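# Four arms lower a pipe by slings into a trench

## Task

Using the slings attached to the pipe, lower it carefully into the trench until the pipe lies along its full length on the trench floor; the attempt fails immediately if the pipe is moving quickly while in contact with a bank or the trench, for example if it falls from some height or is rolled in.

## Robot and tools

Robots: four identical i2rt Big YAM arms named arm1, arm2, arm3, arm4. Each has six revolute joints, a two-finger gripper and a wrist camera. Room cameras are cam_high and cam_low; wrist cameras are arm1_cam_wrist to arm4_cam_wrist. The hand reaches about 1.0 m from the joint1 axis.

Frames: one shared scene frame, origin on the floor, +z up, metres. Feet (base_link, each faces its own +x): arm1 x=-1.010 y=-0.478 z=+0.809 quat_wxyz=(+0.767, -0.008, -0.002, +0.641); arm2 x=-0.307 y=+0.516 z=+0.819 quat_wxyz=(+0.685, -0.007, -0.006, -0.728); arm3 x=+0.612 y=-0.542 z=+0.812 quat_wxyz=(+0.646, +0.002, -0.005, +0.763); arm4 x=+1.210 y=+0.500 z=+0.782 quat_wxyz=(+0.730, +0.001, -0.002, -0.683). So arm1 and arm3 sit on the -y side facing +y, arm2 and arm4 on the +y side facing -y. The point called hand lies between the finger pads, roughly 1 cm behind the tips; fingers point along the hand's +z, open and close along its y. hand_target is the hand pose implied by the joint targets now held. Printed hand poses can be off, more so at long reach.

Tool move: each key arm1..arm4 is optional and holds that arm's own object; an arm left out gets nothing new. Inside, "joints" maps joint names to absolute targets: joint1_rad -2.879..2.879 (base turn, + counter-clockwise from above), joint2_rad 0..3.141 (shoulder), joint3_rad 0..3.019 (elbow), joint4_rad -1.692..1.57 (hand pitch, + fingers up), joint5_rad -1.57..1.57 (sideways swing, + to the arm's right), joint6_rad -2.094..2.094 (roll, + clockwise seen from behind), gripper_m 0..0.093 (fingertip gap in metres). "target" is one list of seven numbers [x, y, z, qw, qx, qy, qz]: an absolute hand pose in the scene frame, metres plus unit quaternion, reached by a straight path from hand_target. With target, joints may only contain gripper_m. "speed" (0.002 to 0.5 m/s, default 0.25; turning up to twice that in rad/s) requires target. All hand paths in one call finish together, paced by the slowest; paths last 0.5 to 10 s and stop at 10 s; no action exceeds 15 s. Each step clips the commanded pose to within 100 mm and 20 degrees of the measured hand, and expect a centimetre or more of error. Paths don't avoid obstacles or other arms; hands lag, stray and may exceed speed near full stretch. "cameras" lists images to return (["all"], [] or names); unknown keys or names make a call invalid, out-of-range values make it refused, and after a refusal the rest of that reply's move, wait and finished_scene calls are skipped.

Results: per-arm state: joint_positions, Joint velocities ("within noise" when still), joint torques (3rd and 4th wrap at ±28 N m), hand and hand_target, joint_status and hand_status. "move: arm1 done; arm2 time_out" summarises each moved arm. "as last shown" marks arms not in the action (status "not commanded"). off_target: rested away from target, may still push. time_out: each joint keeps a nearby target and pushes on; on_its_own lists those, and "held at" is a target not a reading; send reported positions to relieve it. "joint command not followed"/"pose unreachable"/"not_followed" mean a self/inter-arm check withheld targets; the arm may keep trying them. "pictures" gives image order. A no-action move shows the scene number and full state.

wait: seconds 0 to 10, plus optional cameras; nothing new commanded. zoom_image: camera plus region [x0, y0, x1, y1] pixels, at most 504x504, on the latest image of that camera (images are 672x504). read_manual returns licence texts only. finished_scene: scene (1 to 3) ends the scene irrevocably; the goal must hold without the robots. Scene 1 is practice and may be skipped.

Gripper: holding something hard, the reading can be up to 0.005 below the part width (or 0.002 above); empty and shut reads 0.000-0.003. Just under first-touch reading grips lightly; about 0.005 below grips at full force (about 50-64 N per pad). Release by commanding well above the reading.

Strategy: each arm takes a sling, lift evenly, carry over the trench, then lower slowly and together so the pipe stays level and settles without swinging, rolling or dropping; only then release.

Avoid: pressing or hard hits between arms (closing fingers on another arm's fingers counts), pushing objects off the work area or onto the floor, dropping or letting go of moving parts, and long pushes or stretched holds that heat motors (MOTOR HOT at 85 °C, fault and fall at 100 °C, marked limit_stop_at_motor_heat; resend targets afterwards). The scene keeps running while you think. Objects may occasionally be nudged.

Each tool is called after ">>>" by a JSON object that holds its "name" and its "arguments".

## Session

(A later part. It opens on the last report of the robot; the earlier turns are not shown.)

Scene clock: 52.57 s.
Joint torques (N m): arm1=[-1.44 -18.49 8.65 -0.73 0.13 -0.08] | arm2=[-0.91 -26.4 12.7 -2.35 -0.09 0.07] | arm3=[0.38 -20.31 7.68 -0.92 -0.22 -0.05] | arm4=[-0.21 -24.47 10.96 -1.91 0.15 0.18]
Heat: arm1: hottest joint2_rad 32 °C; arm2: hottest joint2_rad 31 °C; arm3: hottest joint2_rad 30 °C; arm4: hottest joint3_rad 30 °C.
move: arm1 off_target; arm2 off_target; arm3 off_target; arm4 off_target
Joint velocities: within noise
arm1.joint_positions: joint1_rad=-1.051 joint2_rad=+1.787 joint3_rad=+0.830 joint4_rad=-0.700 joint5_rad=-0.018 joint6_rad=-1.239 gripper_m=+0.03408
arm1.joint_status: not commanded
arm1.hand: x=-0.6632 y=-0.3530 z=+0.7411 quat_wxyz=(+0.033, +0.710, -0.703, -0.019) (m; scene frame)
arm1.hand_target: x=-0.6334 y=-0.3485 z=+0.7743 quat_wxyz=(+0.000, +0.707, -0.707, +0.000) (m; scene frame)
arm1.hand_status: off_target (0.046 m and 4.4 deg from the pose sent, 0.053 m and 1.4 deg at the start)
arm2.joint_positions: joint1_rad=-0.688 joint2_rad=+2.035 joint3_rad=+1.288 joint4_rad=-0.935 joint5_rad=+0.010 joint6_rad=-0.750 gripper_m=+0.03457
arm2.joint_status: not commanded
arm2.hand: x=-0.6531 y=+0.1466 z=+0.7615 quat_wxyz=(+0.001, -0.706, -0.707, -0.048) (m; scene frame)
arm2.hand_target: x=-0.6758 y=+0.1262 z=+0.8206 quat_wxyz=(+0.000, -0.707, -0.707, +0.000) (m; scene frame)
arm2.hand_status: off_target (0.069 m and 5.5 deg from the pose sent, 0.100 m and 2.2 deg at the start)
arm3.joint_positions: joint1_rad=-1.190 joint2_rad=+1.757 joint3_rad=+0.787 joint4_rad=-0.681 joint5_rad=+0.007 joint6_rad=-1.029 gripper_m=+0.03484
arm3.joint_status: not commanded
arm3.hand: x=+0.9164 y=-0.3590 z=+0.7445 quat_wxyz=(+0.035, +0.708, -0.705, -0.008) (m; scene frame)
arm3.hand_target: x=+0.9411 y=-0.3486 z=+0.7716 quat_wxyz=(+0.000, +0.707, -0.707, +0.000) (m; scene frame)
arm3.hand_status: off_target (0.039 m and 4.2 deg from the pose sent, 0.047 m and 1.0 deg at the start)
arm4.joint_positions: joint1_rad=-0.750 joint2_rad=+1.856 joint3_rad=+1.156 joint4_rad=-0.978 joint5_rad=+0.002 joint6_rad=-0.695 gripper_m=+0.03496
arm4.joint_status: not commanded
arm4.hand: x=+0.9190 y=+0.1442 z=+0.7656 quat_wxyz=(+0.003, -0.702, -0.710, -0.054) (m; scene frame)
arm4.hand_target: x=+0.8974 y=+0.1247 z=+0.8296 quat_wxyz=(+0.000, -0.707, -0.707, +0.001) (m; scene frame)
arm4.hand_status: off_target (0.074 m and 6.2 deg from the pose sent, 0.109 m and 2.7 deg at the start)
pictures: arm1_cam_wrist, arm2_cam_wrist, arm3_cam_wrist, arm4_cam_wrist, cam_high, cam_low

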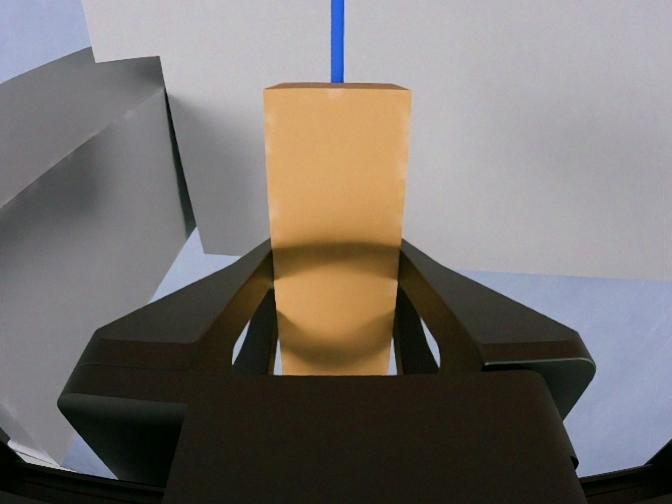

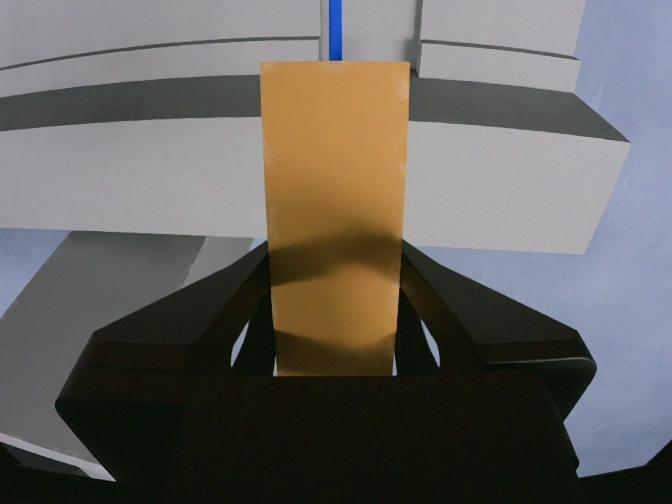

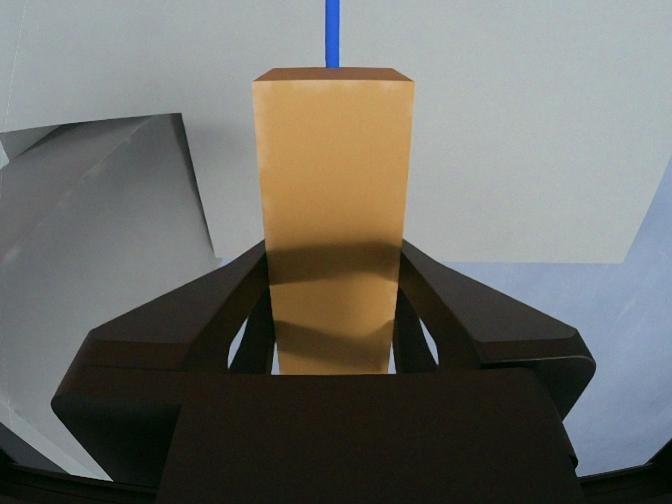

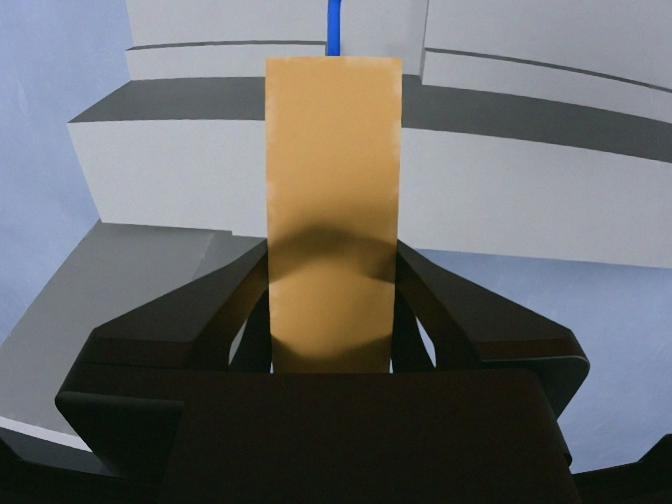

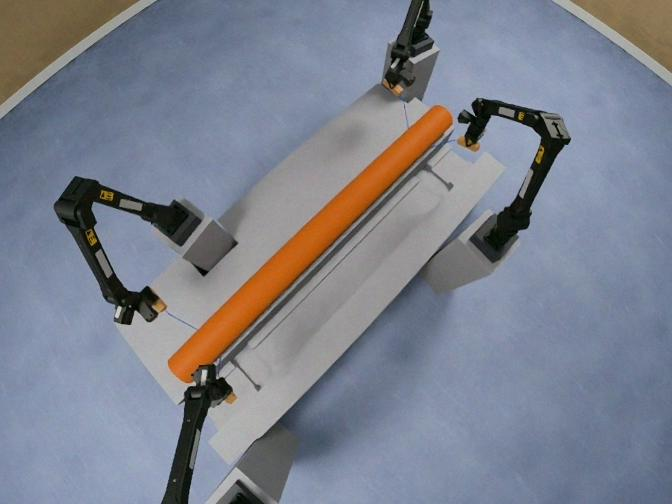

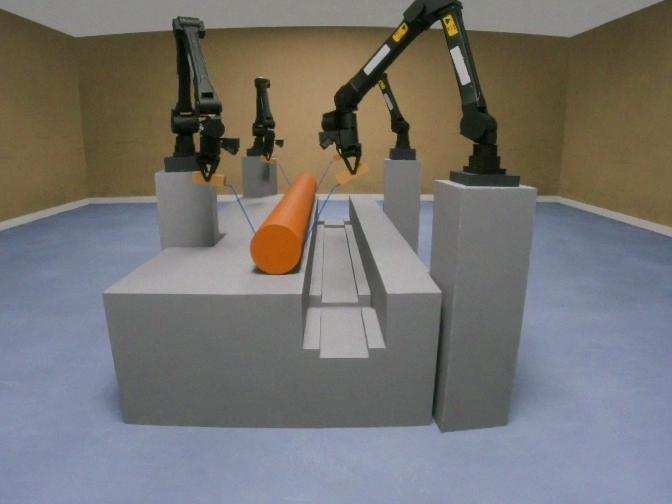

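>>> {"name": "move", "arguments": {"arm1": {"target": [-0.629, -0.350, 0.858, 0, 0.7071, -0.7071, 0], "speed": 0.08}, "arm2": {"target": [-0.679, 0.122, 0.893, 0, -0.7071, -0.7071, 0], "speed": 0.08}, "arm3": {"target": [0.945, -0.348, 0.852, 0, 0.7071, -0.7071, 0], "speed": 0.08}, "arm4": {"target": [0.895, 0.122, 0.897, 0, -0.7071, -0.7071, 0], "speed": 0.08}, "cameras": ["cam_low"]}}

>>> {"name": "move", "arguments": {"arm1": {"target": [-0.629, -0.282, 0.874, 0, 0.7071, -0.7071, 0], "speed": 0.07}, "arm2": {"target": [-0.679, 0.190, 0.886, 0, -0.7071, -0.7071, 0], "speed": 0.07}, "arm3": {"target": [0.945, -0.278, 0.868, 0, 0.7071, -0.7071, 0], "speed": 0.07}, "arm4": {"target": [0.895, 0.190, 0.886, 0, -0.7071, -0.7071, 0], "speed": 0.07}, "cameras": ["cam_low", "cam_high"]}}

>>> {"name": "zoom_image", "arguments": {"camera": "cam_low", "region": [140, 130, 440, 300]}}

Scene clock: 62.53 s.
Joint torques (N m): arm1=[-3.19 -19.72 11.71 -1.76 0.8 -0.15] | arm2=[-1.73 -29.1 14.32 -3.48 0.21 0.02] | arm3=[-0.73 -22.01 9.99 -2.07 0.42 -0.07] | arm4=[-0.67 -26.4 12.64 -2.77 0.32 0.11]
Heat: arm1: hottest joint2_rad 32 °C; arm2: hottest joint2_rad 35 °C; arm3: hottest joint2_rad 31 °C; arm4: hottest joint3_rad 31 °C.
move: arm1 off_target; arm2 off_target; arm3 off_target; arm4 off_target
Joint velocities: within noise
arm1.joint_positions: joint1_rad=-1.037 joint2_rad=+1.652 joint3_rad=+0.886 joint4_rad=-0.908 joint5_rad=-0.031 joint6_rad=-1.236 gripper_m=+0.03408
arm1.joint_status: not commanded
arm1.hand: x=-0.6651 y=-0.3446 z=+0.8055 quat_wxyz=(+0.039, +0.713, -0.699, -0.028) (m; scene frame)
arm1.hand_target: x=-0.6319 y=-0.3503 z=+0.8557 quat_wxyz=(+0.000, +0.707, -0.707, +0.001) (m; scene frame)
arm1.hand_status: off_target (0.064 m and 5.6 deg from the pose sent, 0.122 m and 4.4 deg at the start)
arm2.joint_positions: joint1_rad=-0.674 joint2_rad=+1.978 joint3_rad=+1.348 joint4_rad=-1.060 joint5_rad=+0.003 joint6_rad=-0.740 gripper_m=+0.03457
arm2.joint_status: not commanded
arm2.hand: x=-0.6522 y=+0.1359 z=+0.8085 quat_wxyz=(-0.001, -0.704, -0.708, -0.053) (m; scene frame)
arm2.hand_target: x=-0.6757 y=+0.1251 z=+0.8886 quat_wxyz=(+0.001, -0.707, -0.707, +0.001) (m; scene frame)
arm2.hand_status: off_target (0.090 m and 6.1 deg from the pose sent, 0.136 m and 5.5 deg at the start)
arm3.joint_positions: joint1_rad=-1.178 joint2_rad=+1.626 joint3_rad=+0.846 joint4_rad=-0.888 joint5_rad=-0.006 joint6_rad=-1.028 gripper_m=+0.03484
arm3.joint_status: not commanded
arm3.hand: x=+0.9157 y=-0.3519 z=+0.8065 quat_wxyz=(+0.041, +0.712, -0.701, -0.017) (m; scene frame)
arm3.hand_target: x=+0.9432 y=-0.3487 z=+0.8499 quat_wxyz=(+0.000, +0.707, -0.707, +0.001) (m; scene frame)
arm3.hand_status: off_target (0.054 m and 5.2 deg from the pose sent, 0.112 m and 4.2 deg at the start)
arm4.joint_positions: joint1_rad=-0.742 joint2_rad=+1.803 joint3_rad=+1.218 joint4_rad=-1.110 joint5_rad=-0.002 joint6_rad=-0.687 gripper_m=+0.03496
arm4.joint_status: not commanded
arm4.hand: x=+0.9196 y=+0.1386 z=+0.8100 quat_wxyz=(+0.003, -0.702, -0.710, -0.062) (m; scene frame)
arm4.hand_target: x=+0.8986 y=+0.1259 z=+0.8917 quat_wxyz=(+0.000, -0.707, -0.707, +0.001) (m; scene frame)
arm4.hand_status: off_target (0.092 m and 7.2 deg from the pose sent, 0.135 m and 6.3 deg at the start; pose on its path clipped on 1 of 48 steps)
pictures: cam_low

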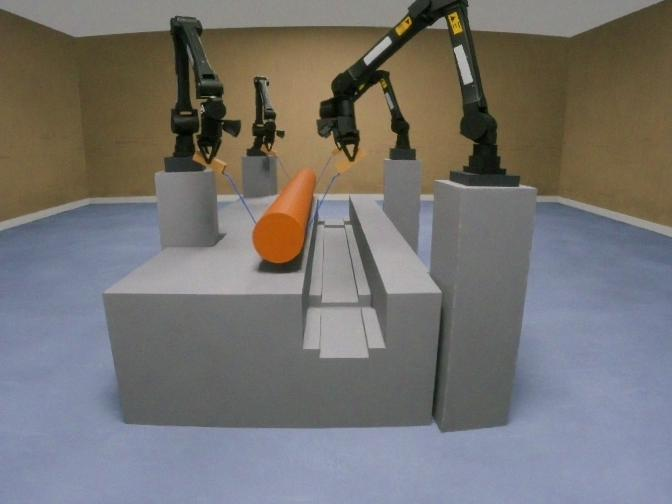

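Scene clock: 64.80 s.
Joint torques (N m): arm1=[-3.19 -17.55 12.78 -1.4 0.56 -0.08] | arm2=[-3.6 -26.93 9.89 -1.94 0.35 -0.11] | arm3=[-0.56 -21.48 10.99 -1.85 0.34 -0.01] | arm4=[-2.02 -24.47 8.44 -1.21 0.42 -0.16]
Heat: arm1: hottest joint3_rad 33 °C; arm2: hottest joint2_rad 35 °C; arm3: hottest joint2_rad 31 °C; arm4: hottest joint3_rad 31 °C.
move: arm1 off_target; arm2 off_target; arm3 off_target; arm4 off_target
Joint velocities: within noise
arm1.joint_positions: joint1_rad=-0.894 joint2_rad=+1.652 joint3_rad=+0.975 joint4_rad=-0.975 joint5_rad=-0.028 joint6_rad=-1.096 gripper_m=+0.03408
arm1.joint_status: not commanded
arm1.hand: x=-0.6629 y=-0.2838 z=+0.8302 quat_wxyz=(+0.033, +0.715, -0.699, -0.017) (m; scene frame)
arm1.hand_target: x=-0.6316 y=-0.2831 z=+0.8732 quat_wxyz=(-0.001, +0.707, -0.707, +0.001) (m; scene frame)
arm1.hand_status: off_target (0.055 m and 4.4 deg from the pose sent, 0.100 m and 5.6 deg at the start)
arm2.joint_positions: joint1_rad=-0.742 joint2_rad=+1.877 joint3_rad=+1.241 joint4_rad=-1.041 joint5_rad=+0.003 joint6_rad=-0.819 gripper_m=+0.03457
arm2.joint_status: not commanded
arm2.hand: x=-0.6544 y=+0.1822 z=+0.8254 quat_wxyz=(-0.005, -0.701, -0.712, -0.047) (m; scene frame)
arm2.hand_target: x=-0.6770 y=+0.1906 z=+0.8821 quat_wxyz=(+0.002, -0.707, -0.707, +0.000) (m; scene frame)
arm2.hand_status: off_target (0.066 m and 5.4 deg from the pose sent, 0.098 m and 6.1 deg at the start)
arm3.joint_positions: joint1_rad=-1.038 joint2_rad=+1.668 joint3_rad=+0.973 joint4_rad=-0.961 joint5_rad=-0.006 joint6_rad=-0.892 gripper_m=+0.03484
arm3.joint_status: not commanded
arm3.hand: x=+0.9168 y=-0.2858 z=+0.8266 quat_wxyz=(+0.038, +0.714, -0.700, -0.010) (m; scene frame)
arm3.hand_target: x=+0.9433 y=-0.2792 z=+0.8672 quat_wxyz=(+0.000, +0.707, -0.707, +0.000) (m; scene frame)
arm3.hand_status: off_target (0.051 m and 4.6 deg from the pose sent, 0.101 m and 5.2 deg at the start)
arm4.joint_positions: joint1_rad=-0.818 joint2_rad=+1.697 joint3_rad=+1.116 joint4_rad=-1.098 joint5_rad=-0.002 joint6_rad=-0.759 gripper_m=+0.03496
arm4.joint_status: not commanded
arm4.hand: x=+0.9158 y=+0.1862 z=+0.8252 quat_wxyz=(-0.002, -0.704, -0.708, -0.054) (m; scene frame)
arm4.hand_target: x=+0.8971 y=+0.1908 z=+0.8817 quat_wxyz=(+0.002, -0.707, -0.707, +0.000) (m; scene frame)
arm4.hand_status: off_target (0.064 m and 6.3 deg from the pose sent, 0.095 m and 7.2 deg at the start)
pictures: cam_high, cam_low

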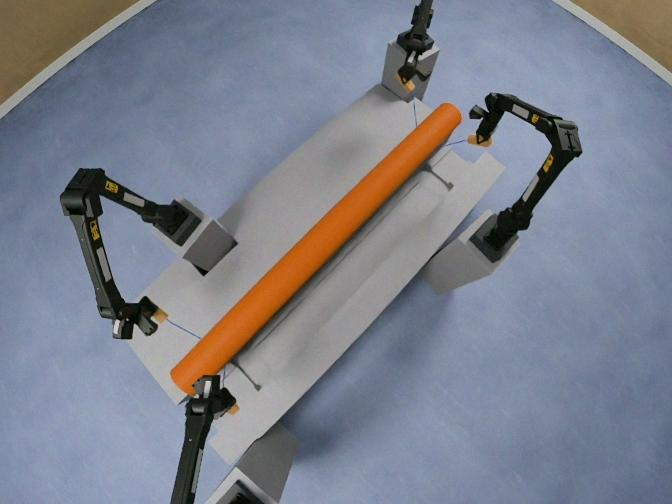

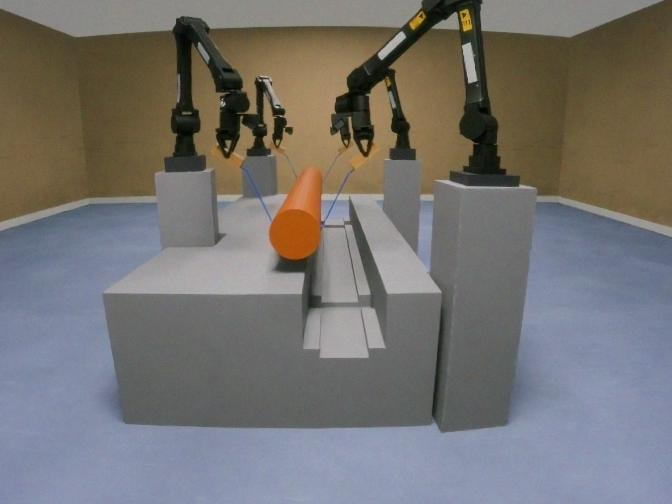

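Scaled by 1.680.

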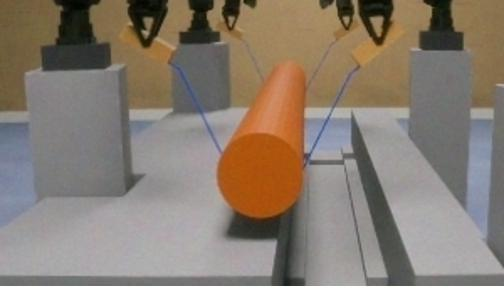

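>>> {"name": "move", "arguments": {"arm1": {"target": [-0.627, -0.203, 0.880, 0, 0.7071, -0.7071, 0], "speed": 0.08}, "arm2": {"target": [-0.679, 0.271, 0.866, 0, -0.7071, -0.7071, 0], "speed": 0.08}, "arm3": {"target": [0.945, -0.199, 0.880, 0, 0.7071, -0.7071, 0], "speed": 0.08}, "arm4": {"target": [0.895, 0.271, 0.870, 0, -0.7071, -0.7071, 0], "speed": 0.08}, "cameras": ["cam_low"]}}

>>> {"name": "move", "arguments": {"arm1": {"target": [-0.627, -0.064, 0.869, 0, 0.7071, -0.7071, 0], "speed": 0.07}, "arm2": {"target": [-0.679, 0.290, 0.857, 0, -0.7071, -0.7071, 0], "speed": 0.07}, "arm3": {"target": [0.945, -0.060, 0.872, 0, 0.7071, -0.7071, 0], "speed": 0.07}, "arm4": {"target": [0.895, 0.290, 0.862, 0, -0.7071, -0.7071, 0], "speed": 0.07}, "cameras": ["all"]}}

>>> {"name": "zoom_image", "arguments": {"camera": "cam_low", "region": [240, 130, 430, 370]}}

Scene clock: 75.23 s.
Joint torques (N m): arm1=[-3.66 -19.14 12.9 -1.68 0.68 0.01] | arm2=[-3.78 -23.77 9.2 -1.77 0.46 -0.1] | arm3=[-0.85 -25.41 11.12 -1.99 0.34 0] | arm4=[-1.79 -20.25 8.49 -1.13 0.58 -0.13]
Heat: arm1: hottest joint3_rad 36 °C; arm2: hottest joint2_rad 35 °C; arm3: hottest joint2_rad 32 °C; arm4: hottest joint3_rad 32 °C.
move: arm1 off_target; arm2 off_target; arm3 off_target; arm4 off_target
Joint velocities: within noise
arm1.joint_positions: joint1_rad=-0.742 joint2_rad=+1.743 joint3_rad=+1.115 joint4_rad=-1.015 joint5_rad=-0.032 joint6_rad=-0.953 gripper_m=+0.03408
arm1.joint_status: not commanded
arm1.hand: x=-0.6598 y=-0.2044 z=+0.8336 quat_wxyz=(+0.032, +0.718, -0.696, -0.013) (m; scene frame)
arm1.hand_target: x=-0.6294 y=-0.2044 z=+0.8791 quat_wxyz=(-0.001, +0.707, -0.707, +0.001) (m; scene frame)
arm1.hand_status: off_target (0.057 m and 4.3 deg from the pose sent, 0.101 m and 4.4 deg at the start)
arm2.joint_positions: joint1_rad=-0.877 joint2_rad=+1.779 joint3_rad=+1.066 joint4_rad=-0.955 joint5_rad=+0.001 joint6_rad=-0.955 gripper_m=+0.03457
arm2.joint_status: not commanded
arm2.hand: x=-0.6553 y=+0.2616 z=+0.8166 quat_wxyz=(-0.013, -0.701, -0.712, -0.042) (m; scene frame)
arm2.hand_target: x=-0.6773 y=+0.2711 z=+0.8629 quat_wxyz=(+0.001, -0.707, -0.707, +0.000) (m; scene frame)
arm2.hand_status: off_target (0.056 m and 5.1 deg from the pose sent, 0.101 m and 5.4 deg at the start)
arm3.joint_positions: joint1_rad=-0.907 joint2_rad=+1.787 joint3_rad=+1.150 joint4_rad=-1.025 joint5_rad=-0.007 joint6_rad=-0.764 gripper_m=+0.03484
arm3.joint_status: not commanded
arm3.hand: x=+0.9180 y=-0.2074 z=+0.8301 quat_wxyz=(+0.041, +0.715, -0.698, -0.004) (m; scene frame)
arm3.hand_target: x=+0.9431 y=-0.2006 z=+0.8787 quat_wxyz=(+0.000, +0.707, -0.707, +0.001) (m; scene frame)
arm3.hand_status: off_target (0.057 m and 4.9 deg from the pose sent, 0.106 m and 4.6 deg at the start)
arm4.joint_positions: joint1_rad=-0.969 joint2_rad=+1.570 joint3_rad=+0.944 joint4_rad=-1.041 joint5_rad=-0.007 joint6_rad=-0.908 gripper_m=+0.03496
arm4.joint_status: not commanded
arm4.hand: x=+0.9152 y=+0.2669 z=+0.8222 quat_wxyz=(-0.012, -0.705, -0.708, -0.048) (m; scene frame)
arm4.hand_target: x=+0.8967 y=+0.2713 z=+0.8668 quat_wxyz=(+0.001, -0.707, -0.707, -0.001) (m; scene frame)
arm4.hand_status: off_target (0.052 m and 5.7 deg from the pose sent, 0.098 m and 6.3 deg at the start)
pictures: cam_low

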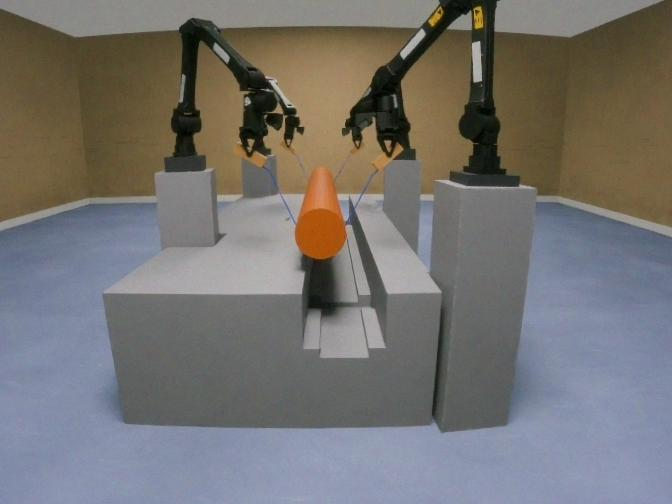

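Scene clock: 77.80 s.
Joint torques (N m): arm1=[-1.55 -25.29 14.49 -1.55 0.14 -0.01] | arm2=[-2.61 -23.53 9.32 -1.18 -0.04 -0.1] | arm3=[0.62 -32.03 13.05 -1.76 -0.01 0] | arm4=[-1.55 -20.31 8.5 -0.57 0.14 -0.15]
Heat: arm1: hottest joint3_rad 37 °C; arm2: hottest joint2_rad 35 °C; arm3: hottest joint2_rad 33 °C; arm4: hottest joint3_rad 32 °C.
move: arm1 off_target; arm2 off_target; arm3 off_target; arm4 off_target
Joint velocities: within noise
arm1.joint_positions: joint1_rad=-0.559 joint2_rad=+1.976 joint3_rad=+1.379 joint4_rad=-1.086 joint5_rad=-0.021 joint6_rad=-0.751 gripper_m=+0.03408
arm1.joint_status: not commanded
arm1.hand: x=-0.6615 y=-0.0897 z=+0.8028 quat_wxyz=(+0.055, +0.710, -0.702, +0.000) (m; scene frame)
arm1.hand_target: x=-0.6308 y=-0.0680 z=+0.8688 quat_wxyz=(-0.001, +0.707, -0.707, +0.000) (m; scene frame)
arm1.hand_status: off_target (0.079 m and 6.3 deg from the pose sent, 0.148 m and 4.3 deg at the start)
arm2.joint_positions: joint1_rad=-0.922 joint2_rad=+1.770 joint3_rad=+1.022 joint4_rad=-0.940 joint5_rad=+0.014 joint6_rad=-0.993 gripper_m=+0.03457
arm2.joint_status: not commanded
arm2.hand: x=-0.6536 y=+0.2885 z=+0.8082 quat_wxyz=(-0.010, -0.702, -0.710, -0.052) (m; scene frame)
arm2.hand_target: x=-0.6773 y=+0.2906 z=+0.8545 quat_wxyz=(+0.002, -0.707, -0.707, +0.000) (m; scene frame)
arm2.hand_status: off_target (0.055 m and 6.1 deg from the pose sent, 0.055 m and 5.1 deg at the start)
arm3.joint_positions: joint1_rad=-0.760 joint2_rad=+2.056 joint3_rad=+1.482 joint4_rad=-1.134 joint5_rad=-0.001 joint6_rad=-0.601 gripper_m=+0.03484
arm3.joint_status: not commanded
arm3.hand: x=+0.9181 y=-0.0904 z=+0.8002 quat_wxyz=(+0.063, +0.708, -0.703, +0.010) (m; scene frame)
arm3.hand_target: x=+0.9418 y=-0.0644 z=+0.8716 quat_wxyz=(-0.001, +0.707, -0.707, +0.000) (m; scene frame)
arm3.hand_status: off_target (0.082 m and 7.3 deg from the pose sent, 0.156 m and 4.9 deg at the start)
arm4.joint_positions: joint1_rad=-1.016 joint2_rad=+1.558 joint3_rad=+0.901 joint4_rad=-1.031 joint5_rad=+0.005 joint6_rad=-0.949 gripper_m=+0.03496
arm4.joint_status: not commanded
arm4.hand: x=+0.9173 y=+0.2923 z=+0.8139 quat_wxyz=(-0.010, -0.706, -0.706, -0.059) (m; scene frame)
arm4.hand_target: x=+0.8967 y=+0.2907 z=+0.8593 quat_wxyz=(+0.002, -0.707, -0.707, -0.001) (m; scene frame)
arm4.hand_status: off_target (0.053 m and 6.9 deg from the pose sent, 0.050 m and 5.7 deg at the start)
pictures: arm1_cam_wrist, arm2_cam_wrist, arm3_cam_wrist, arm4_cam_wrist, cam_high, cam_low

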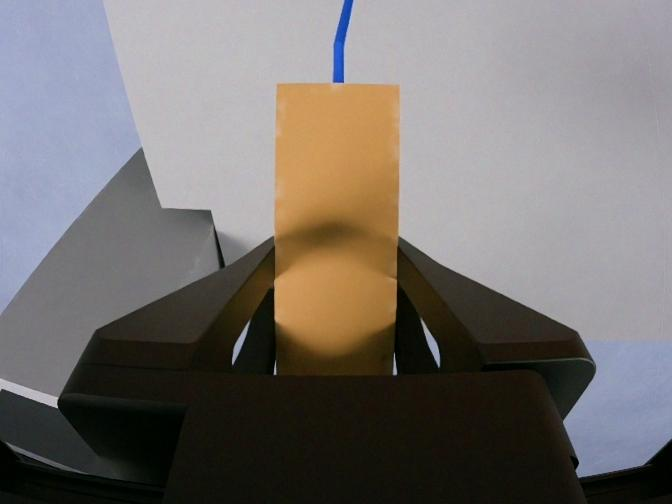

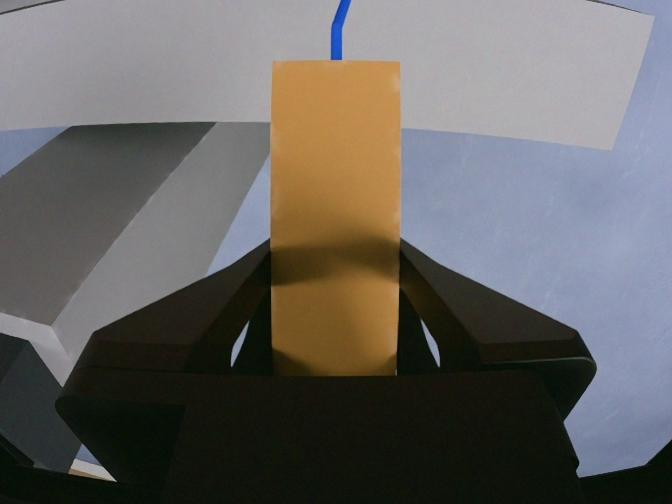

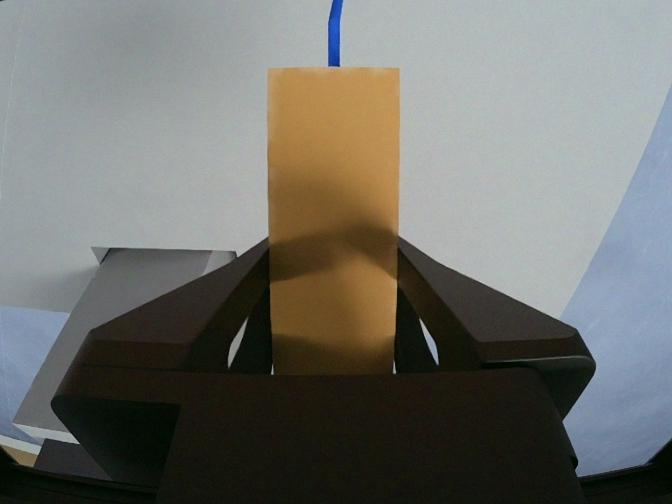

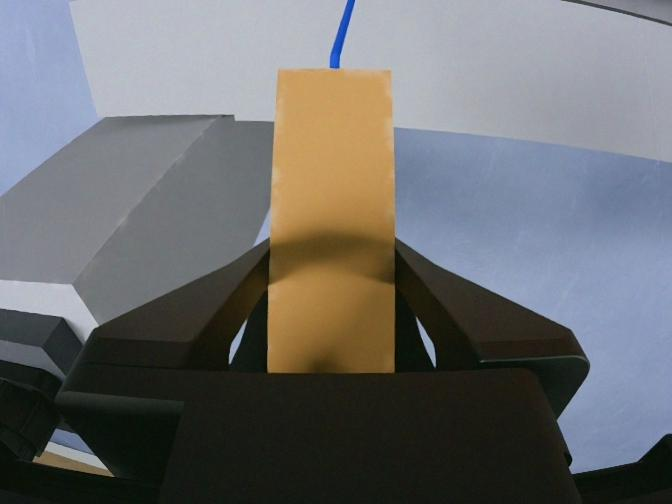

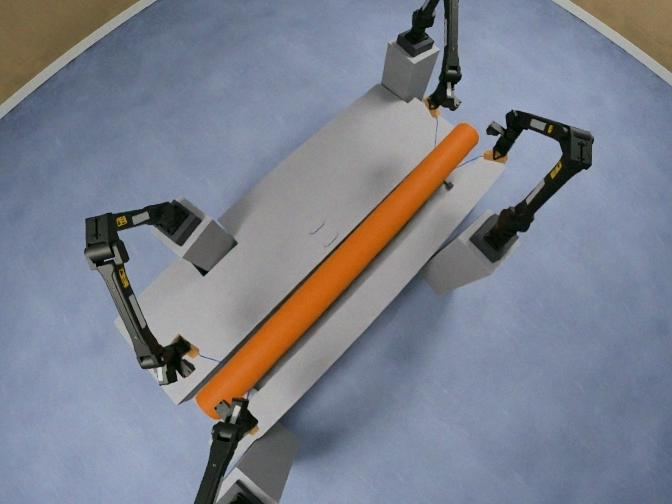

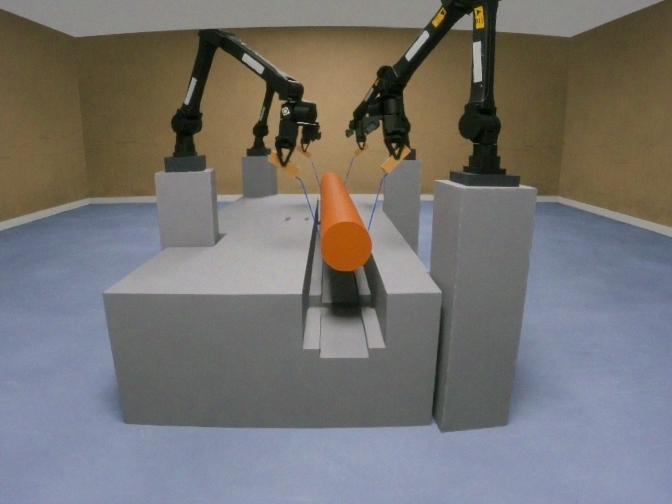

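Scaled by 2.100.

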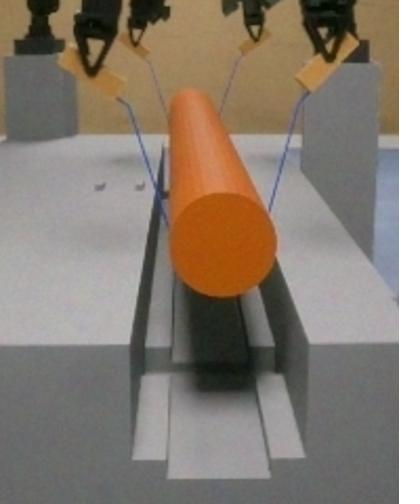

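>>> {"name": "move", "arguments": {"arm1": {"target": [-0.630, -0.056, 0.809, 0, 0.7071, -0.7071, 0], "speed": 0.05}, "arm2": {"target": [-0.678, 0.302, 0.7945, 0, -0.7071, -0.7071, 0], "speed": 0.05}, "arm3": {"target": [0.943, -0.071, 0.8116, 0, 0.7071, -0.7071, 0], "speed": 0.05}, "arm4": {"target": [0.896, 0.284, 0.7993, 0, -0.7071, -0.7071, 0], "speed": 0.05}, "cameras": ["cam_low"]}}

>>> {"name": "zoom_image", "arguments": {"camera": "cam_low", "region": [240, 130, 430, 370]}}

Scene clock: 98.87 s.
Joint torques (N m): arm1=[-1.44 -25.52 11.29 -0.23 0.08 -0.01] | arm2=[-2.96 -20.66 7.83 -1.02 -0.06 -0.07] | arm3=[-0.15 -32.5 8.75 -0.69 -0.02 -0.1] | arm4=[-0.67 -17.32 7.43 -0.32 0.13 -0.01]
Heat: arm1: hottest joint3_rad 45 °C; arm2: hottest joint2_rad 35 °C; arm3: hottest joint2_rad 38 °C; arm4: hottest joint3_rad 33 °C.
move: arm1 off_target; arm2 off_target; arm3 off_target; arm4 off_target
Joint velocities: within noise
arm1.joint_positions: joint1_rad=-0.546 joint2_rad=+2.065 joint3_rad=+1.379 joint4_rad=-0.997 joint5_rad=-0.019 joint6_rad=-0.737 gripper_m=+0.03408
arm1.joint_status: not commanded
arm1.hand: x=-0.6610 y=-0.0802 z=+0.7557 quat_wxyz=(+0.055, +0.710, -0.702, +0.002) (m; scene frame)
arm1.hand_target: x=-0.6323 y=-0.0587 z=+0.8092 quat_wxyz=(+0.000, +0.707, -0.707, +0.000) (m; scene frame)
arm1.hand_status: off_target (0.066 m and 6.3 deg from the pose sent, 0.046 m and 6.3 deg at the start)
arm2.joint_positions: joint1_rad=-0.946 joint2_rad=+1.835 joint3_rad=+0.955 joint4_rad=-0.773 joint5_rad=+0.014 joint6_rad=-1.022 gripper_m=+0.03457
arm2.joint_status: not commanded
arm2.hand: x=-0.6544 y=+0.2987 z=+0.7627 quat_wxyz=(-0.008, -0.701, -0.712, -0.035) (m; scene frame)
arm2.hand_target: x=-0.6773 y=+0.3024 z=+0.7935 quat_wxyz=(+0.001, -0.707, -0.707, +0.000) (m; scene frame)
arm2.hand_status: off_target (0.040 m and 4.2 deg from the pose sent, 0.031 m and 6.1 deg at the start)
arm3.joint_positions: joint1_rad=-0.760 joint2_rad=+2.112 joint3_rad=+1.449 joint4_rad=-1.015 joint5_rad=+0.001 joint6_rad=-0.600 gripper_m=+0.03484
arm3.joint_status: not commanded
arm3.hand: x=+0.9207 y=-0.0866 z=+0.7582 quat_wxyz=(+0.048, +0.708, -0.704, +0.008) (m; scene frame)
arm3.hand_target: x=+0.9417 y=-0.0726 z=+0.8106 quat_wxyz=(+0.000, +0.707, -0.707, +0.001) (m; scene frame)
arm3.hand_status: off_target (0.060 m and 5.6 deg from the pose sent, 0.034 m and 7.3 deg at the start)
arm4.joint_positions: joint1_rad=-1.016 joint2_rad=+1.633 joint3_rad=+0.838 joint4_rad=-0.856 joint5_rad=+0.003 joint6_rad=-0.950 gripper_m=+0.03496
arm4.joint_status: not commanded
arm4.hand: x=+0.9157 y=+0.2905 z=+0.7679 quat_wxyz=(-0.008, -0.706, -0.707, -0.040) (m; scene frame)
arm4.hand_target: x=+0.8967 y=+0.2844 z=+0.7983 quat_wxyz=(+0.001, -0.707, -0.707, +0.000) (m; scene frame)
arm4.hand_status: off_target (0.038 m and 4.7 deg from the pose sent, 0.027 m and 6.9 deg at the start)
pictures: cam_low

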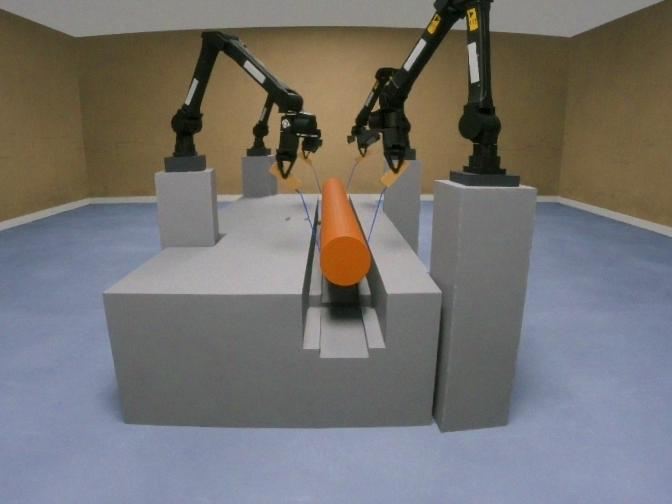

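Scaled by 2.100.

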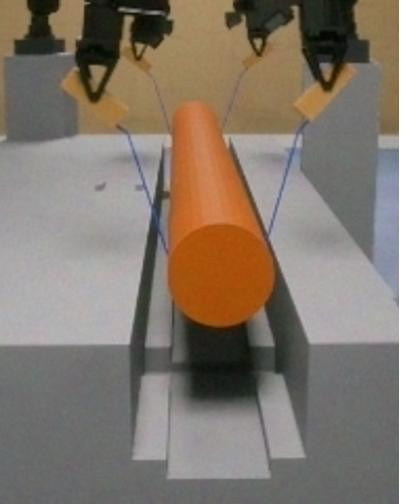

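>>> {"name": "move", "arguments": {"arm1": {"target": [-0.630, -0.058, 0.749, 0, 0.7071, -0.7071, 0], "speed": 0.05}, "arm2": {"target": [-0.678, 0.300, 0.733, 0, -0.7071, -0.7071, 0], "speed": 0.05}, "arm3": {"target": [0.943, -0.081, 0.7506, 0, 0.7071, -0.7071, 0], "speed": 0.05}, "arm4": {"target": [0.896, 0.274, 0.738, 0, -0.7071, -0.7071, 0], "speed": 0.05}, "cameras": ["cam_low"]}}

>>> {"name": "zoom_image", "arguments": {"camera": "cam_low", "region": [240, 130, 430, 370]}}

Scene clock: 103.63 s.
Joint torques (N m): arm1=[-1.67 -25.47 8.53 -0.06 0.14 0.02] | arm2=[-3.02 -21.42 6.09 -0.94 -0.08 -0.04] | arm3=[-0.85 -31.85 7.46 -0.64 0 -0.14] | arm4=[-0.03 -18.37 5.67 -0.27 0.14 0.22]
Heat: arm1: hottest joint3_rad 45 °C; arm2: hottest joint2_rad 35 °C; arm3: hottest joint2_rad 39 °C; arm4: hottest joint3_rad 34 °C.
move: arm1 off_target; arm2 off_target; arm3 off_target; arm4 off_target
Joint velocities: within noise
arm1.joint_positions: joint1_rad=-0.544 joint2_rad=+2.158 joint3_rad=+1.379 joint4_rad=-0.877 joint5_rad=-0.020 joint6_rad=-0.736 gripper_m=+0.03408
arm1.joint_status: not commanded
arm1.hand: x=-0.6544 y=-0.0726 z=+0.7050 quat_wxyz=(+0.041, +0.711, -0.702, +0.000) (m; scene frame)
arm1.hand_target: x=-0.6312 y=-0.0592 z=+0.7484 quat_wxyz=(+0.000, +0.707, -0.707, +0.000) (m; scene frame)
arm1.hand_status: off_target (0.052 m and 4.7 deg from the pose sent, 0.039 m and 6.3 deg at the start)
arm2.joint_positions: joint1_rad=-0.946 joint2_rad=+1.971 joint3_rad=+0.940 joint4_rad=-0.615 joint5_rad=+0.014 joint6_rad=-1.023 gripper_m=+0.03457
arm2.joint_status: not commanded
arm2.hand: x=-0.6548 y=+0.2975 z=+0.7038 quat_wxyz=(-0.007, -0.701, -0.713, -0.032) (m; scene frame)
arm2.hand_target: x=-0.6772 y=+0.3003 z=+0.7318 quat_wxyz=(+0.001, -0.707, -0.707, +0.000) (m; scene frame)
arm2.hand_status: off_target (0.037 m and 3.8 deg from the pose sent, 0.038 m and 4.3 deg at the start)
arm3.joint_positions: joint1_rad=-0.760 joint2_rad=+2.183 joint3_rad=+1.392 joint4_rad=-0.878 joint5_rad=+0.001 joint6_rad=-0.607 gripper_m=+0.03484
arm3.joint_status: not commanded
arm3.hand: x=+0.9152 y=-0.0946 z=+0.7025 quat_wxyz=(+0.043, +0.711, -0.702, +0.007) (m; scene frame)
arm3.hand_target: x=+0.9419 y=-0.0824 z=+0.7495 quat_wxyz=(+0.000, +0.707, -0.707, +0.001) (m; scene frame)
arm3.hand_status: off_target (0.057 m and 5.1 deg from the pose sent, 0.024 m and 5.6 deg at the start)
arm4.joint_positions: joint1_rad=-1.005 joint2_rad=+1.779 joint3_rad=+0.816 joint4_rad=-0.680 joint5_rad=+0.002 joint6_rad=-0.950 gripper_m=+0.03496
arm4.joint_status: not commanded
arm4.hand: x=+0.9132 y=+0.2835 z=+0.7095 quat_wxyz=(-0.007, -0.703, -0.711, -0.036) (m; scene frame)
arm4.hand_target: x=+0.8965 y=+0.2743 z=+0.7369 quat_wxyz=(+0.000, -0.707, -0.707, +0.000) (m; scene frame)
arm4.hand_status: off_target (0.035 m and 4.3 deg from the pose sent, 0.039 m and 4.7 deg at the start)
pictures: cam_low

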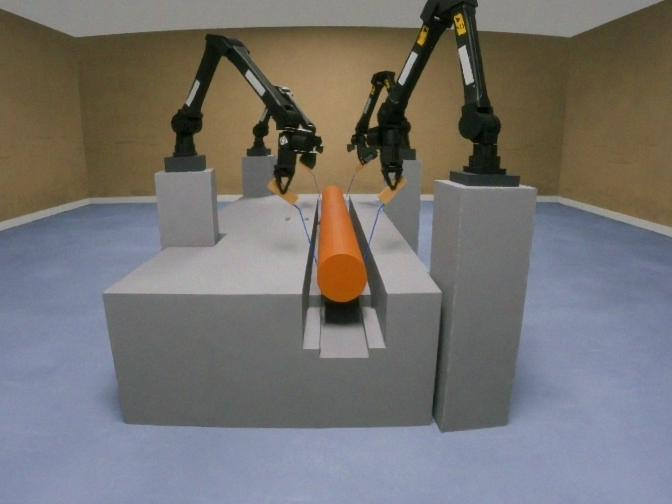

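Scaled by 2.100.

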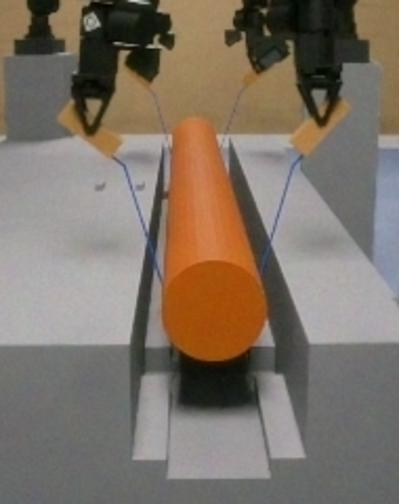

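>>> {"name": "move", "arguments": {"arm1": {"target": [-0.630, -0.062, 0.694, 0, 0.7071, -0.7071, 0], "speed": 0.05}, "arm2": {"target": [-0.678, 0.295, 0.678, 0, -0.7071, -0.7071, 0], "speed": 0.05}, "arm3": {"target": [0.943, -0.081, 0.696, 0, 0.7071, -0.7071, 0], "speed": 0.05}, "arm4": {"target": [0.896, 0.274, 0.683, 0, -0.7071, -0.7071, 0], "speed": 0.05}, "cameras": ["cam_low"]}}

>>> {"name": "zoom_image", "arguments": {"camera": "cam_low", "region": [240, 130, 430, 370]}}

Scene clock: 118.73 s.
Joint torques (N m): arm1=[-2.02 -26.17 7.13 -0.06 0.15 -0.02] | arm2=[-2.49 -21.6 5.7 -0.96 -0.09 0.05] | arm3=[-0.97 -31.85 6.67 -0.65 -0.03 -0.12] | arm4=[-0.03 -19.08 4.14 -0.16 0.13 0.2]
Heat: arm1: hottest joint3_rad 43 °C; arm2: hottest joint2_rad 35 °C; arm3: hottest joint2_rad 38 °C; arm4: hottest joint3_rad 33 °C.
move: arm1 off_target; arm2 off_target; arm3 off_target; arm4 off_target
Joint velocities: within noise
arm1.joint_positions: joint1_rad=-0.544 joint2_rad=+2.249 joint3_rad=+1.372 joint4_rad=-0.765 joint5_rad=-0.020 joint6_rad=-0.736 gripper_m=+0.03408
arm1.joint_status: not commanded
arm1.hand: x=-0.6541 y=-0.0734 z=+0.6541 quat_wxyz=(+0.035, +0.711, -0.702, +0.000) (m; scene frame)
arm1.hand_target: x=-0.6309 y=-0.0629 z=+0.6931 quat_wxyz=(+0.000, +0.707, -0.707, +0.000) (m; scene frame)
arm1.hand_status: off_target (0.048 m and 4.0 deg from the pose sent, 0.029 m and 4.7 deg at the start)
arm2.joint_positions: joint1_rad=-0.946 joint2_rad=+2.103 joint3_rad=+0.940 joint4_rad=-0.485 joint5_rad=+0.013 joint6_rad=-1.023 gripper_m=+0.03457
arm2.joint_status: not commanded
arm2.hand: x=-0.6508 y=+0.2991 z=+0.6502 quat_wxyz=(-0.008, -0.701, -0.713, -0.032) (m; scene frame)
arm2.hand_target: x=-0.6772 y=+0.2955 z=+0.6772 quat_wxyz=(+0.000, -0.707, -0.707, +0.000) (m; scene frame)
arm2.hand_status: off_target (0.039 m and 4.0 deg from the pose sent, 0.035 m and 3.8 deg at the start)
arm3.joint_positions: joint1_rad=-0.760 joint2_rad=+2.274 joint3_rad=+1.389 joint4_rad=-0.774 joint5_rad=+0.001 joint6_rad=-0.608 gripper_m=+0.03484
arm3.joint_status: not commanded
arm3.hand: x=+0.9149 y=-0.0951 z=+0.6522 quat_wxyz=(+0.039, +0.711, -0.702, +0.006) (m; scene frame)
arm3.hand_target: x=+0.9422 y=-0.0822 z=+0.6951 quat_wxyz=(+0.000, +0.707, -0.707, +0.001) (m; scene frame)
arm3.hand_status: off_target (0.054 m and 4.6 deg from the pose sent, 0.032 m and 5.1 deg at the start)
arm4.joint_positions: joint1_rad=-1.005 joint2_rad=+1.918 joint3_rad=+0.804 joint4_rad=-0.523 joint5_rad=+0.002 joint6_rad=-0.950 gripper_m=+0.03497
arm4.joint_status: not commanded
arm4.hand: x=+0.9138 y=+0.2837 z=+0.6565 quat_wxyz=(-0.007, -0.703, -0.711, -0.034) (m; scene frame)
arm4.hand_target: x=+0.8965 y=+0.2743 z=+0.6818 quat_wxyz=(+0.000, -0.707, -0.707, +0.000) (m; scene frame)
arm4.hand_status: off_target (0.033 m and 4.0 deg from the pose sent, 0.033 m and 4.3 deg at the start)
pictures: cam_low

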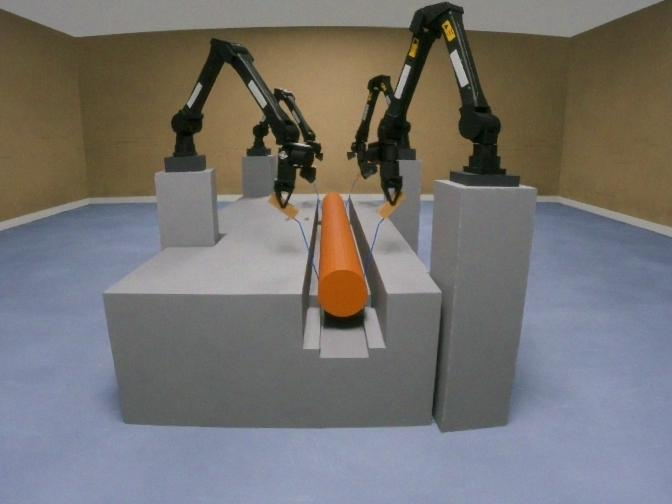

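Scaled by 2.100.

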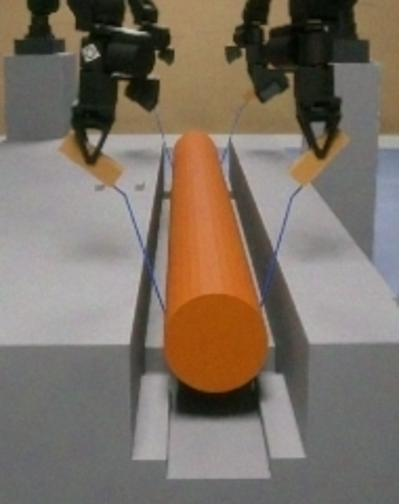

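>>> {"name": "move", "arguments": {"arm1": {"target": [-0.630, -0.070, 0.655, 0, 0.7071, -0.7071, 0], "speed": 0.04}, "arm2": {"target": [-0.678, 0.281, 0.640, 0, -0.7071, -0.7071, 0], "speed": 0.04}, "arm3": {"target": [0.943, -0.083, 0.657, 0, 0.7071, -0.7071, 0], "speed": 0.04}, "arm4": {"target": [0.896, 0.270, 0.644, 0, -0.7071, -0.7071, 0], "speed": 0.04}, "cameras": ["cam_low"]}}

>>> {"name": "zoom_image", "arguments": {"camera": "cam_low", "region": [240, 130, 430, 370]}}

Scene clock: 125.07 s.
Joint torques (N m): arm1=[-2.73 -26.05 5.85 -0.14 0.13 -0.15] | arm2=[-0.85 -20.6 5.79 -0.9 -0.08 0.1] | arm3=[-0.91 -31.21 6.22 -0.59 -0.03 -0.13] | arm4=[0.03 -19.31 3.95 -0.24 0.13 0.23]
Heat: arm1: hottest joint3_rad 41 °C; arm2: hottest joint2_rad 36 °C; arm3: hottest joint2_rad 38 °C; arm4: hottest joint3_rad 33 °C.
move: arm1 off_target; arm2 off_target; arm3 off_target; arm4 off_target
Joint velocities: within noise
arm1.joint_positions: joint1_rad=-0.544 joint2_rad=+2.307 joint3_rad=+1.365 joint4_rad=-0.685 joint5_rad=-0.020 joint6_rad=-0.736 gripper_m=+0.03408
arm1.joint_status: not commanded
arm1.hand: x=-0.6546 y=-0.0748 z=+0.6212 quat_wxyz=(+0.027, +0.711, -0.702, +0.000) (m; scene frame)
arm1.hand_target: x=-0.6306 y=-0.0705 z=+0.6541 quat_wxyz=(+0.000, +0.707, -0.707, +0.001) (m; scene frame)
arm1.hand_status: off_target (0.042 m and 3.2 deg from the pose sent, 0.024 m and 4.0 deg at the start)
arm2.joint_positions: joint1_rad=-0.941 joint2_rad=+2.204 joint3_rad=+0.968 joint4_rad=-0.416 joint5_rad=+0.012 joint6_rad=-1.003 gripper_m=+0.03457
arm2.joint_status: not commanded
arm2.hand: x=-0.6507 y=+0.2961 z=+0.6135 quat_wxyz=(-0.009, -0.706, -0.707, -0.034) (m; scene frame)
arm2.hand_target: x=-0.6774 y=+0.2814 z=+0.6398 quat_wxyz=(+0.000, -0.707, -0.707, +0.000) (m; scene frame)
arm2.hand_status: off_target (0.041 m and 4.1 deg from the pose sent, 0.034 m and 3.9 deg at the start)
arm3.joint_positions: joint1_rad=-0.763 joint2_rad=+2.337 joint3_rad=+1.389 joint4_rad=-0.704 joint5_rad=+0.001 joint6_rad=-0.610 gripper_m=+0.03484
arm3.joint_status: not commanded
arm3.hand: x=+0.9148 y=-0.0978 z=+0.6180 quat_wxyz=(+0.035, +0.711, -0.702, +0.006) (m; scene frame)
arm3.hand_target: x=+0.9424 y=-0.0841 z=+0.6564 quat_wxyz=(+0.000, +0.707, -0.707, +0.001) (m; scene frame)
arm3.hand_status: off_target (0.050 m and 4.2 deg from the pose sent, 0.031 m and 4.6 deg at the start)
arm4.joint_positions: joint1_rad=-0.999 joint2_rad=+2.025 joint3_rad=+0.804 joint4_rad=-0.418 joint5_rad=+0.002 joint6_rad=-0.944 gripper_m=+0.03497
arm4.joint_status: not commanded
arm4.hand: x=+0.9182 y=+0.2839 z=+0.6181 quat_wxyz=(-0.007, -0.703, -0.711, -0.035) (m; scene frame)
arm4.hand_target: x=+0.8965 y=+0.2704 z=+0.6432 quat_wxyz=(+0.000, -0.707, -0.707, +0.000) (m; scene frame)
arm4.hand_status: off_target (0.037 m and 4.1 deg from the pose sent, 0.026 m and 4.0 deg at the start)
pictures: cam_low

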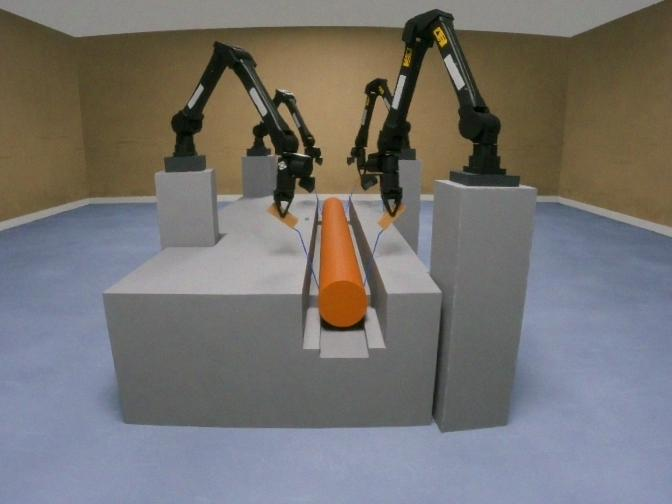

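Scaled by 2.100.

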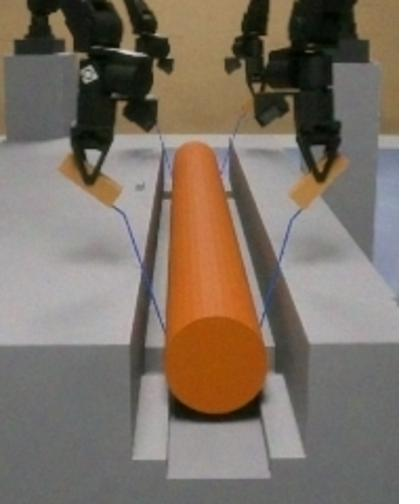

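>>> {"name": "move", "arguments": {"arm1": {"target": [-0.630, -0.080, 0.635, 0, 0.7071, -0.7071, 0], "speed": 0.03}, "arm2": {"target": [-0.678, 0.271, 0.625, 0, -0.7071, -0.7071, 0], "speed": 0.03}, "arm3": {"target": [0.943, -0.091, 0.639, 0, 0.7071, -0.7071, 0], "speed": 0.03}, "arm4": {"target": [0.896, 0.264, 0.626, 0, -0.7071, -0.7071, 0], "speed": 0.03}, "cameras": ["cam_low"]}}

>>> {"name": "zoom_image", "arguments": {"camera": "cam_low", "region": [240, 130, 430, 370]}}

Scene clock: 130.13 s.
Joint torques (N m): arm1=[-4.19 -25.05 5.09 -0.09 0.19 -0.17] | arm2=[-0.67 -22.12 5.52 -0.95 -0.09 0.14] | arm3=[-1.03 -30.68 5.26 -0.55 -0.04 -0.11] | arm4=[0.32 -19.19 4.36 -0.28 0.12 0.21]
Heat: arm1: hottest joint3_rad 40 °C; arm2: hottest joint2_rad 36 °C; arm3: hottest joint2_rad 38 °C; arm4: hottest joint3_rad 33 °C.
move: arm1 off_target; arm2 off_target; arm3 off_target; arm4 off_target
Joint velocities: within noise
arm1.joint_positions: joint1_rad=-0.546 joint2_rad=+2.325 joint3_rad=+1.352 joint4_rad=-0.636 joint5_rad=-0.021 joint6_rad=-0.746 gripper_m=+0.03408
arm1.joint_status: not commanded
arm1.hand: x=-0.6549 y=-0.0761 z=+0.6085 quat_wxyz=(+0.018, +0.715, -0.699, -0.002) (m; scene frame)
arm1.hand_target: x=-0.6306 y=-0.0803 z=+0.6341 quat_wxyz=(+0.000, +0.707, -0.707, +0.001) (m; scene frame)
arm1.hand_status: off_target (0.037 m and 2.4 deg from the pose sent, 0.029 m and 3.2 deg at the start)
arm2.joint_positions: joint1_rad=-0.925 joint2_rad=+2.250 joint3_rad=+0.991 joint4_rad=-0.399 joint5_rad=+0.012 joint6_rad=-0.985 gripper_m=+0.03457
arm2.joint_status: not commanded
arm2.hand: x=-0.6490 y=+0.2891 z=+0.5977 quat_wxyz=(-0.008, -0.707, -0.707, -0.037) (m; scene frame)
arm2.hand_target: x=-0.6771 y=+0.2716 z=+0.6249 quat_wxyz=(+0.000, -0.707, -0.707, +0.000) (m; scene frame)
arm2.hand_status: off_target (0.044 m and 4.4 deg from the pose sent, 0.039 m and 4.1 deg at the start)
arm3.joint_positions: joint1_rad=-0.768 joint2_rad=+2.357 joint3_rad=+1.384 joint4_rad=-0.661 joint5_rad=+0.001 joint6_rad=-0.619 gripper_m=+0.03484
arm3.joint_status: not commanded
arm3.hand: x=+0.9179 y=-0.0984 z=+0.6061 quat_wxyz=(+0.027, +0.713, -0.701, +0.004) (m; scene frame)
arm3.hand_target: x=+0.9425 y=-0.0915 z=+0.6382 quat_wxyz=(+0.000, +0.707, -0.707, +0.001) (m; scene frame)
arm3.hand_status: off_target (0.042 m and 3.2 deg from the pose sent, 0.036 m and 4.2 deg at the start)
arm4.joint_positions: joint1_rad=-0.989 joint2_rad=+2.075 joint3_rad=+0.809 joint4_rad=-0.380 joint5_rad=+0.002 joint6_rad=-0.932 gripper_m=+0.03496
arm4.joint_status: not commanded
arm4.hand: x=+0.9227 y=+0.2825 z=+0.6008 quat_wxyz=(-0.007, -0.703, -0.710, -0.038) (m; scene frame)
arm4.hand_target: x=+0.8968 y=+0.2645 z=+0.6256 quat_wxyz=(+0.000, -0.707, -0.707, +0.000) (m; scene frame)
arm4.hand_status: off_target (0.041 m and 4.5 deg from the pose sent, 0.031 m and 4.1 deg at the start)
pictures: cam_low

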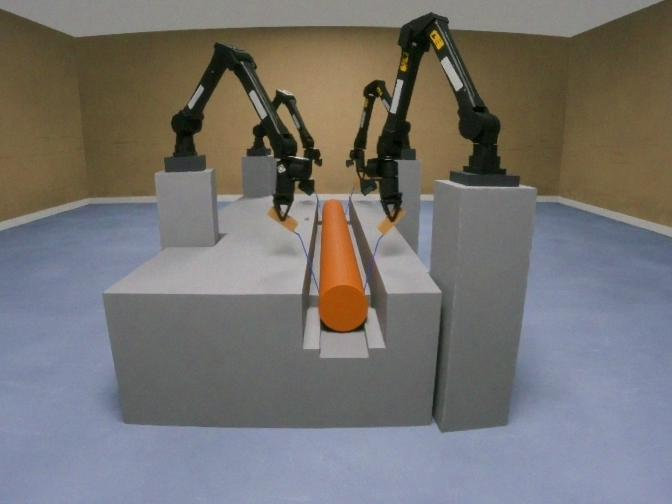

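Scaled by 2.100.

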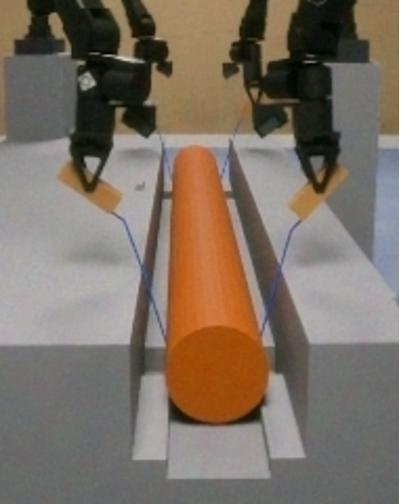

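>>> {"name": "zoom_image", "arguments": {"camera": "cam_low", "region": [295, 270, 395, 370]}}

>>> {"name": "zoom_image", "arguments": {"camera": "cam_low", "region": [300, 185, 380, 245]}}

Scaled by 5.040.

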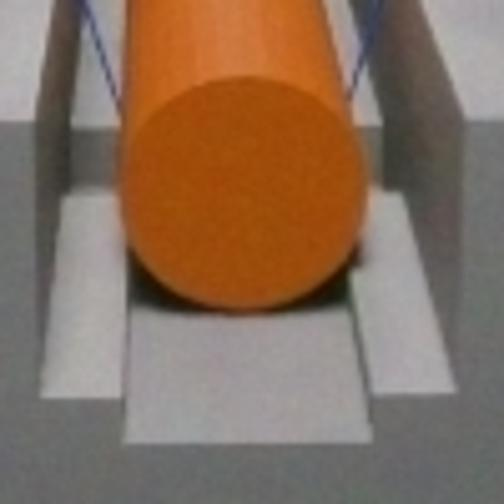

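Scaled by 6.300.

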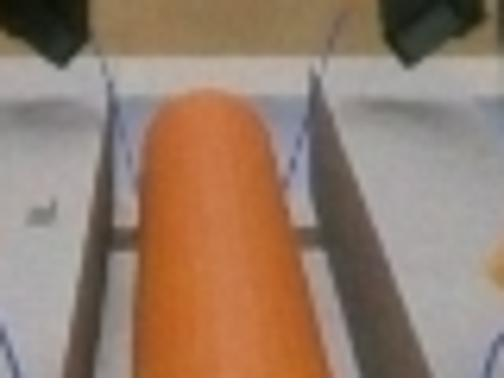

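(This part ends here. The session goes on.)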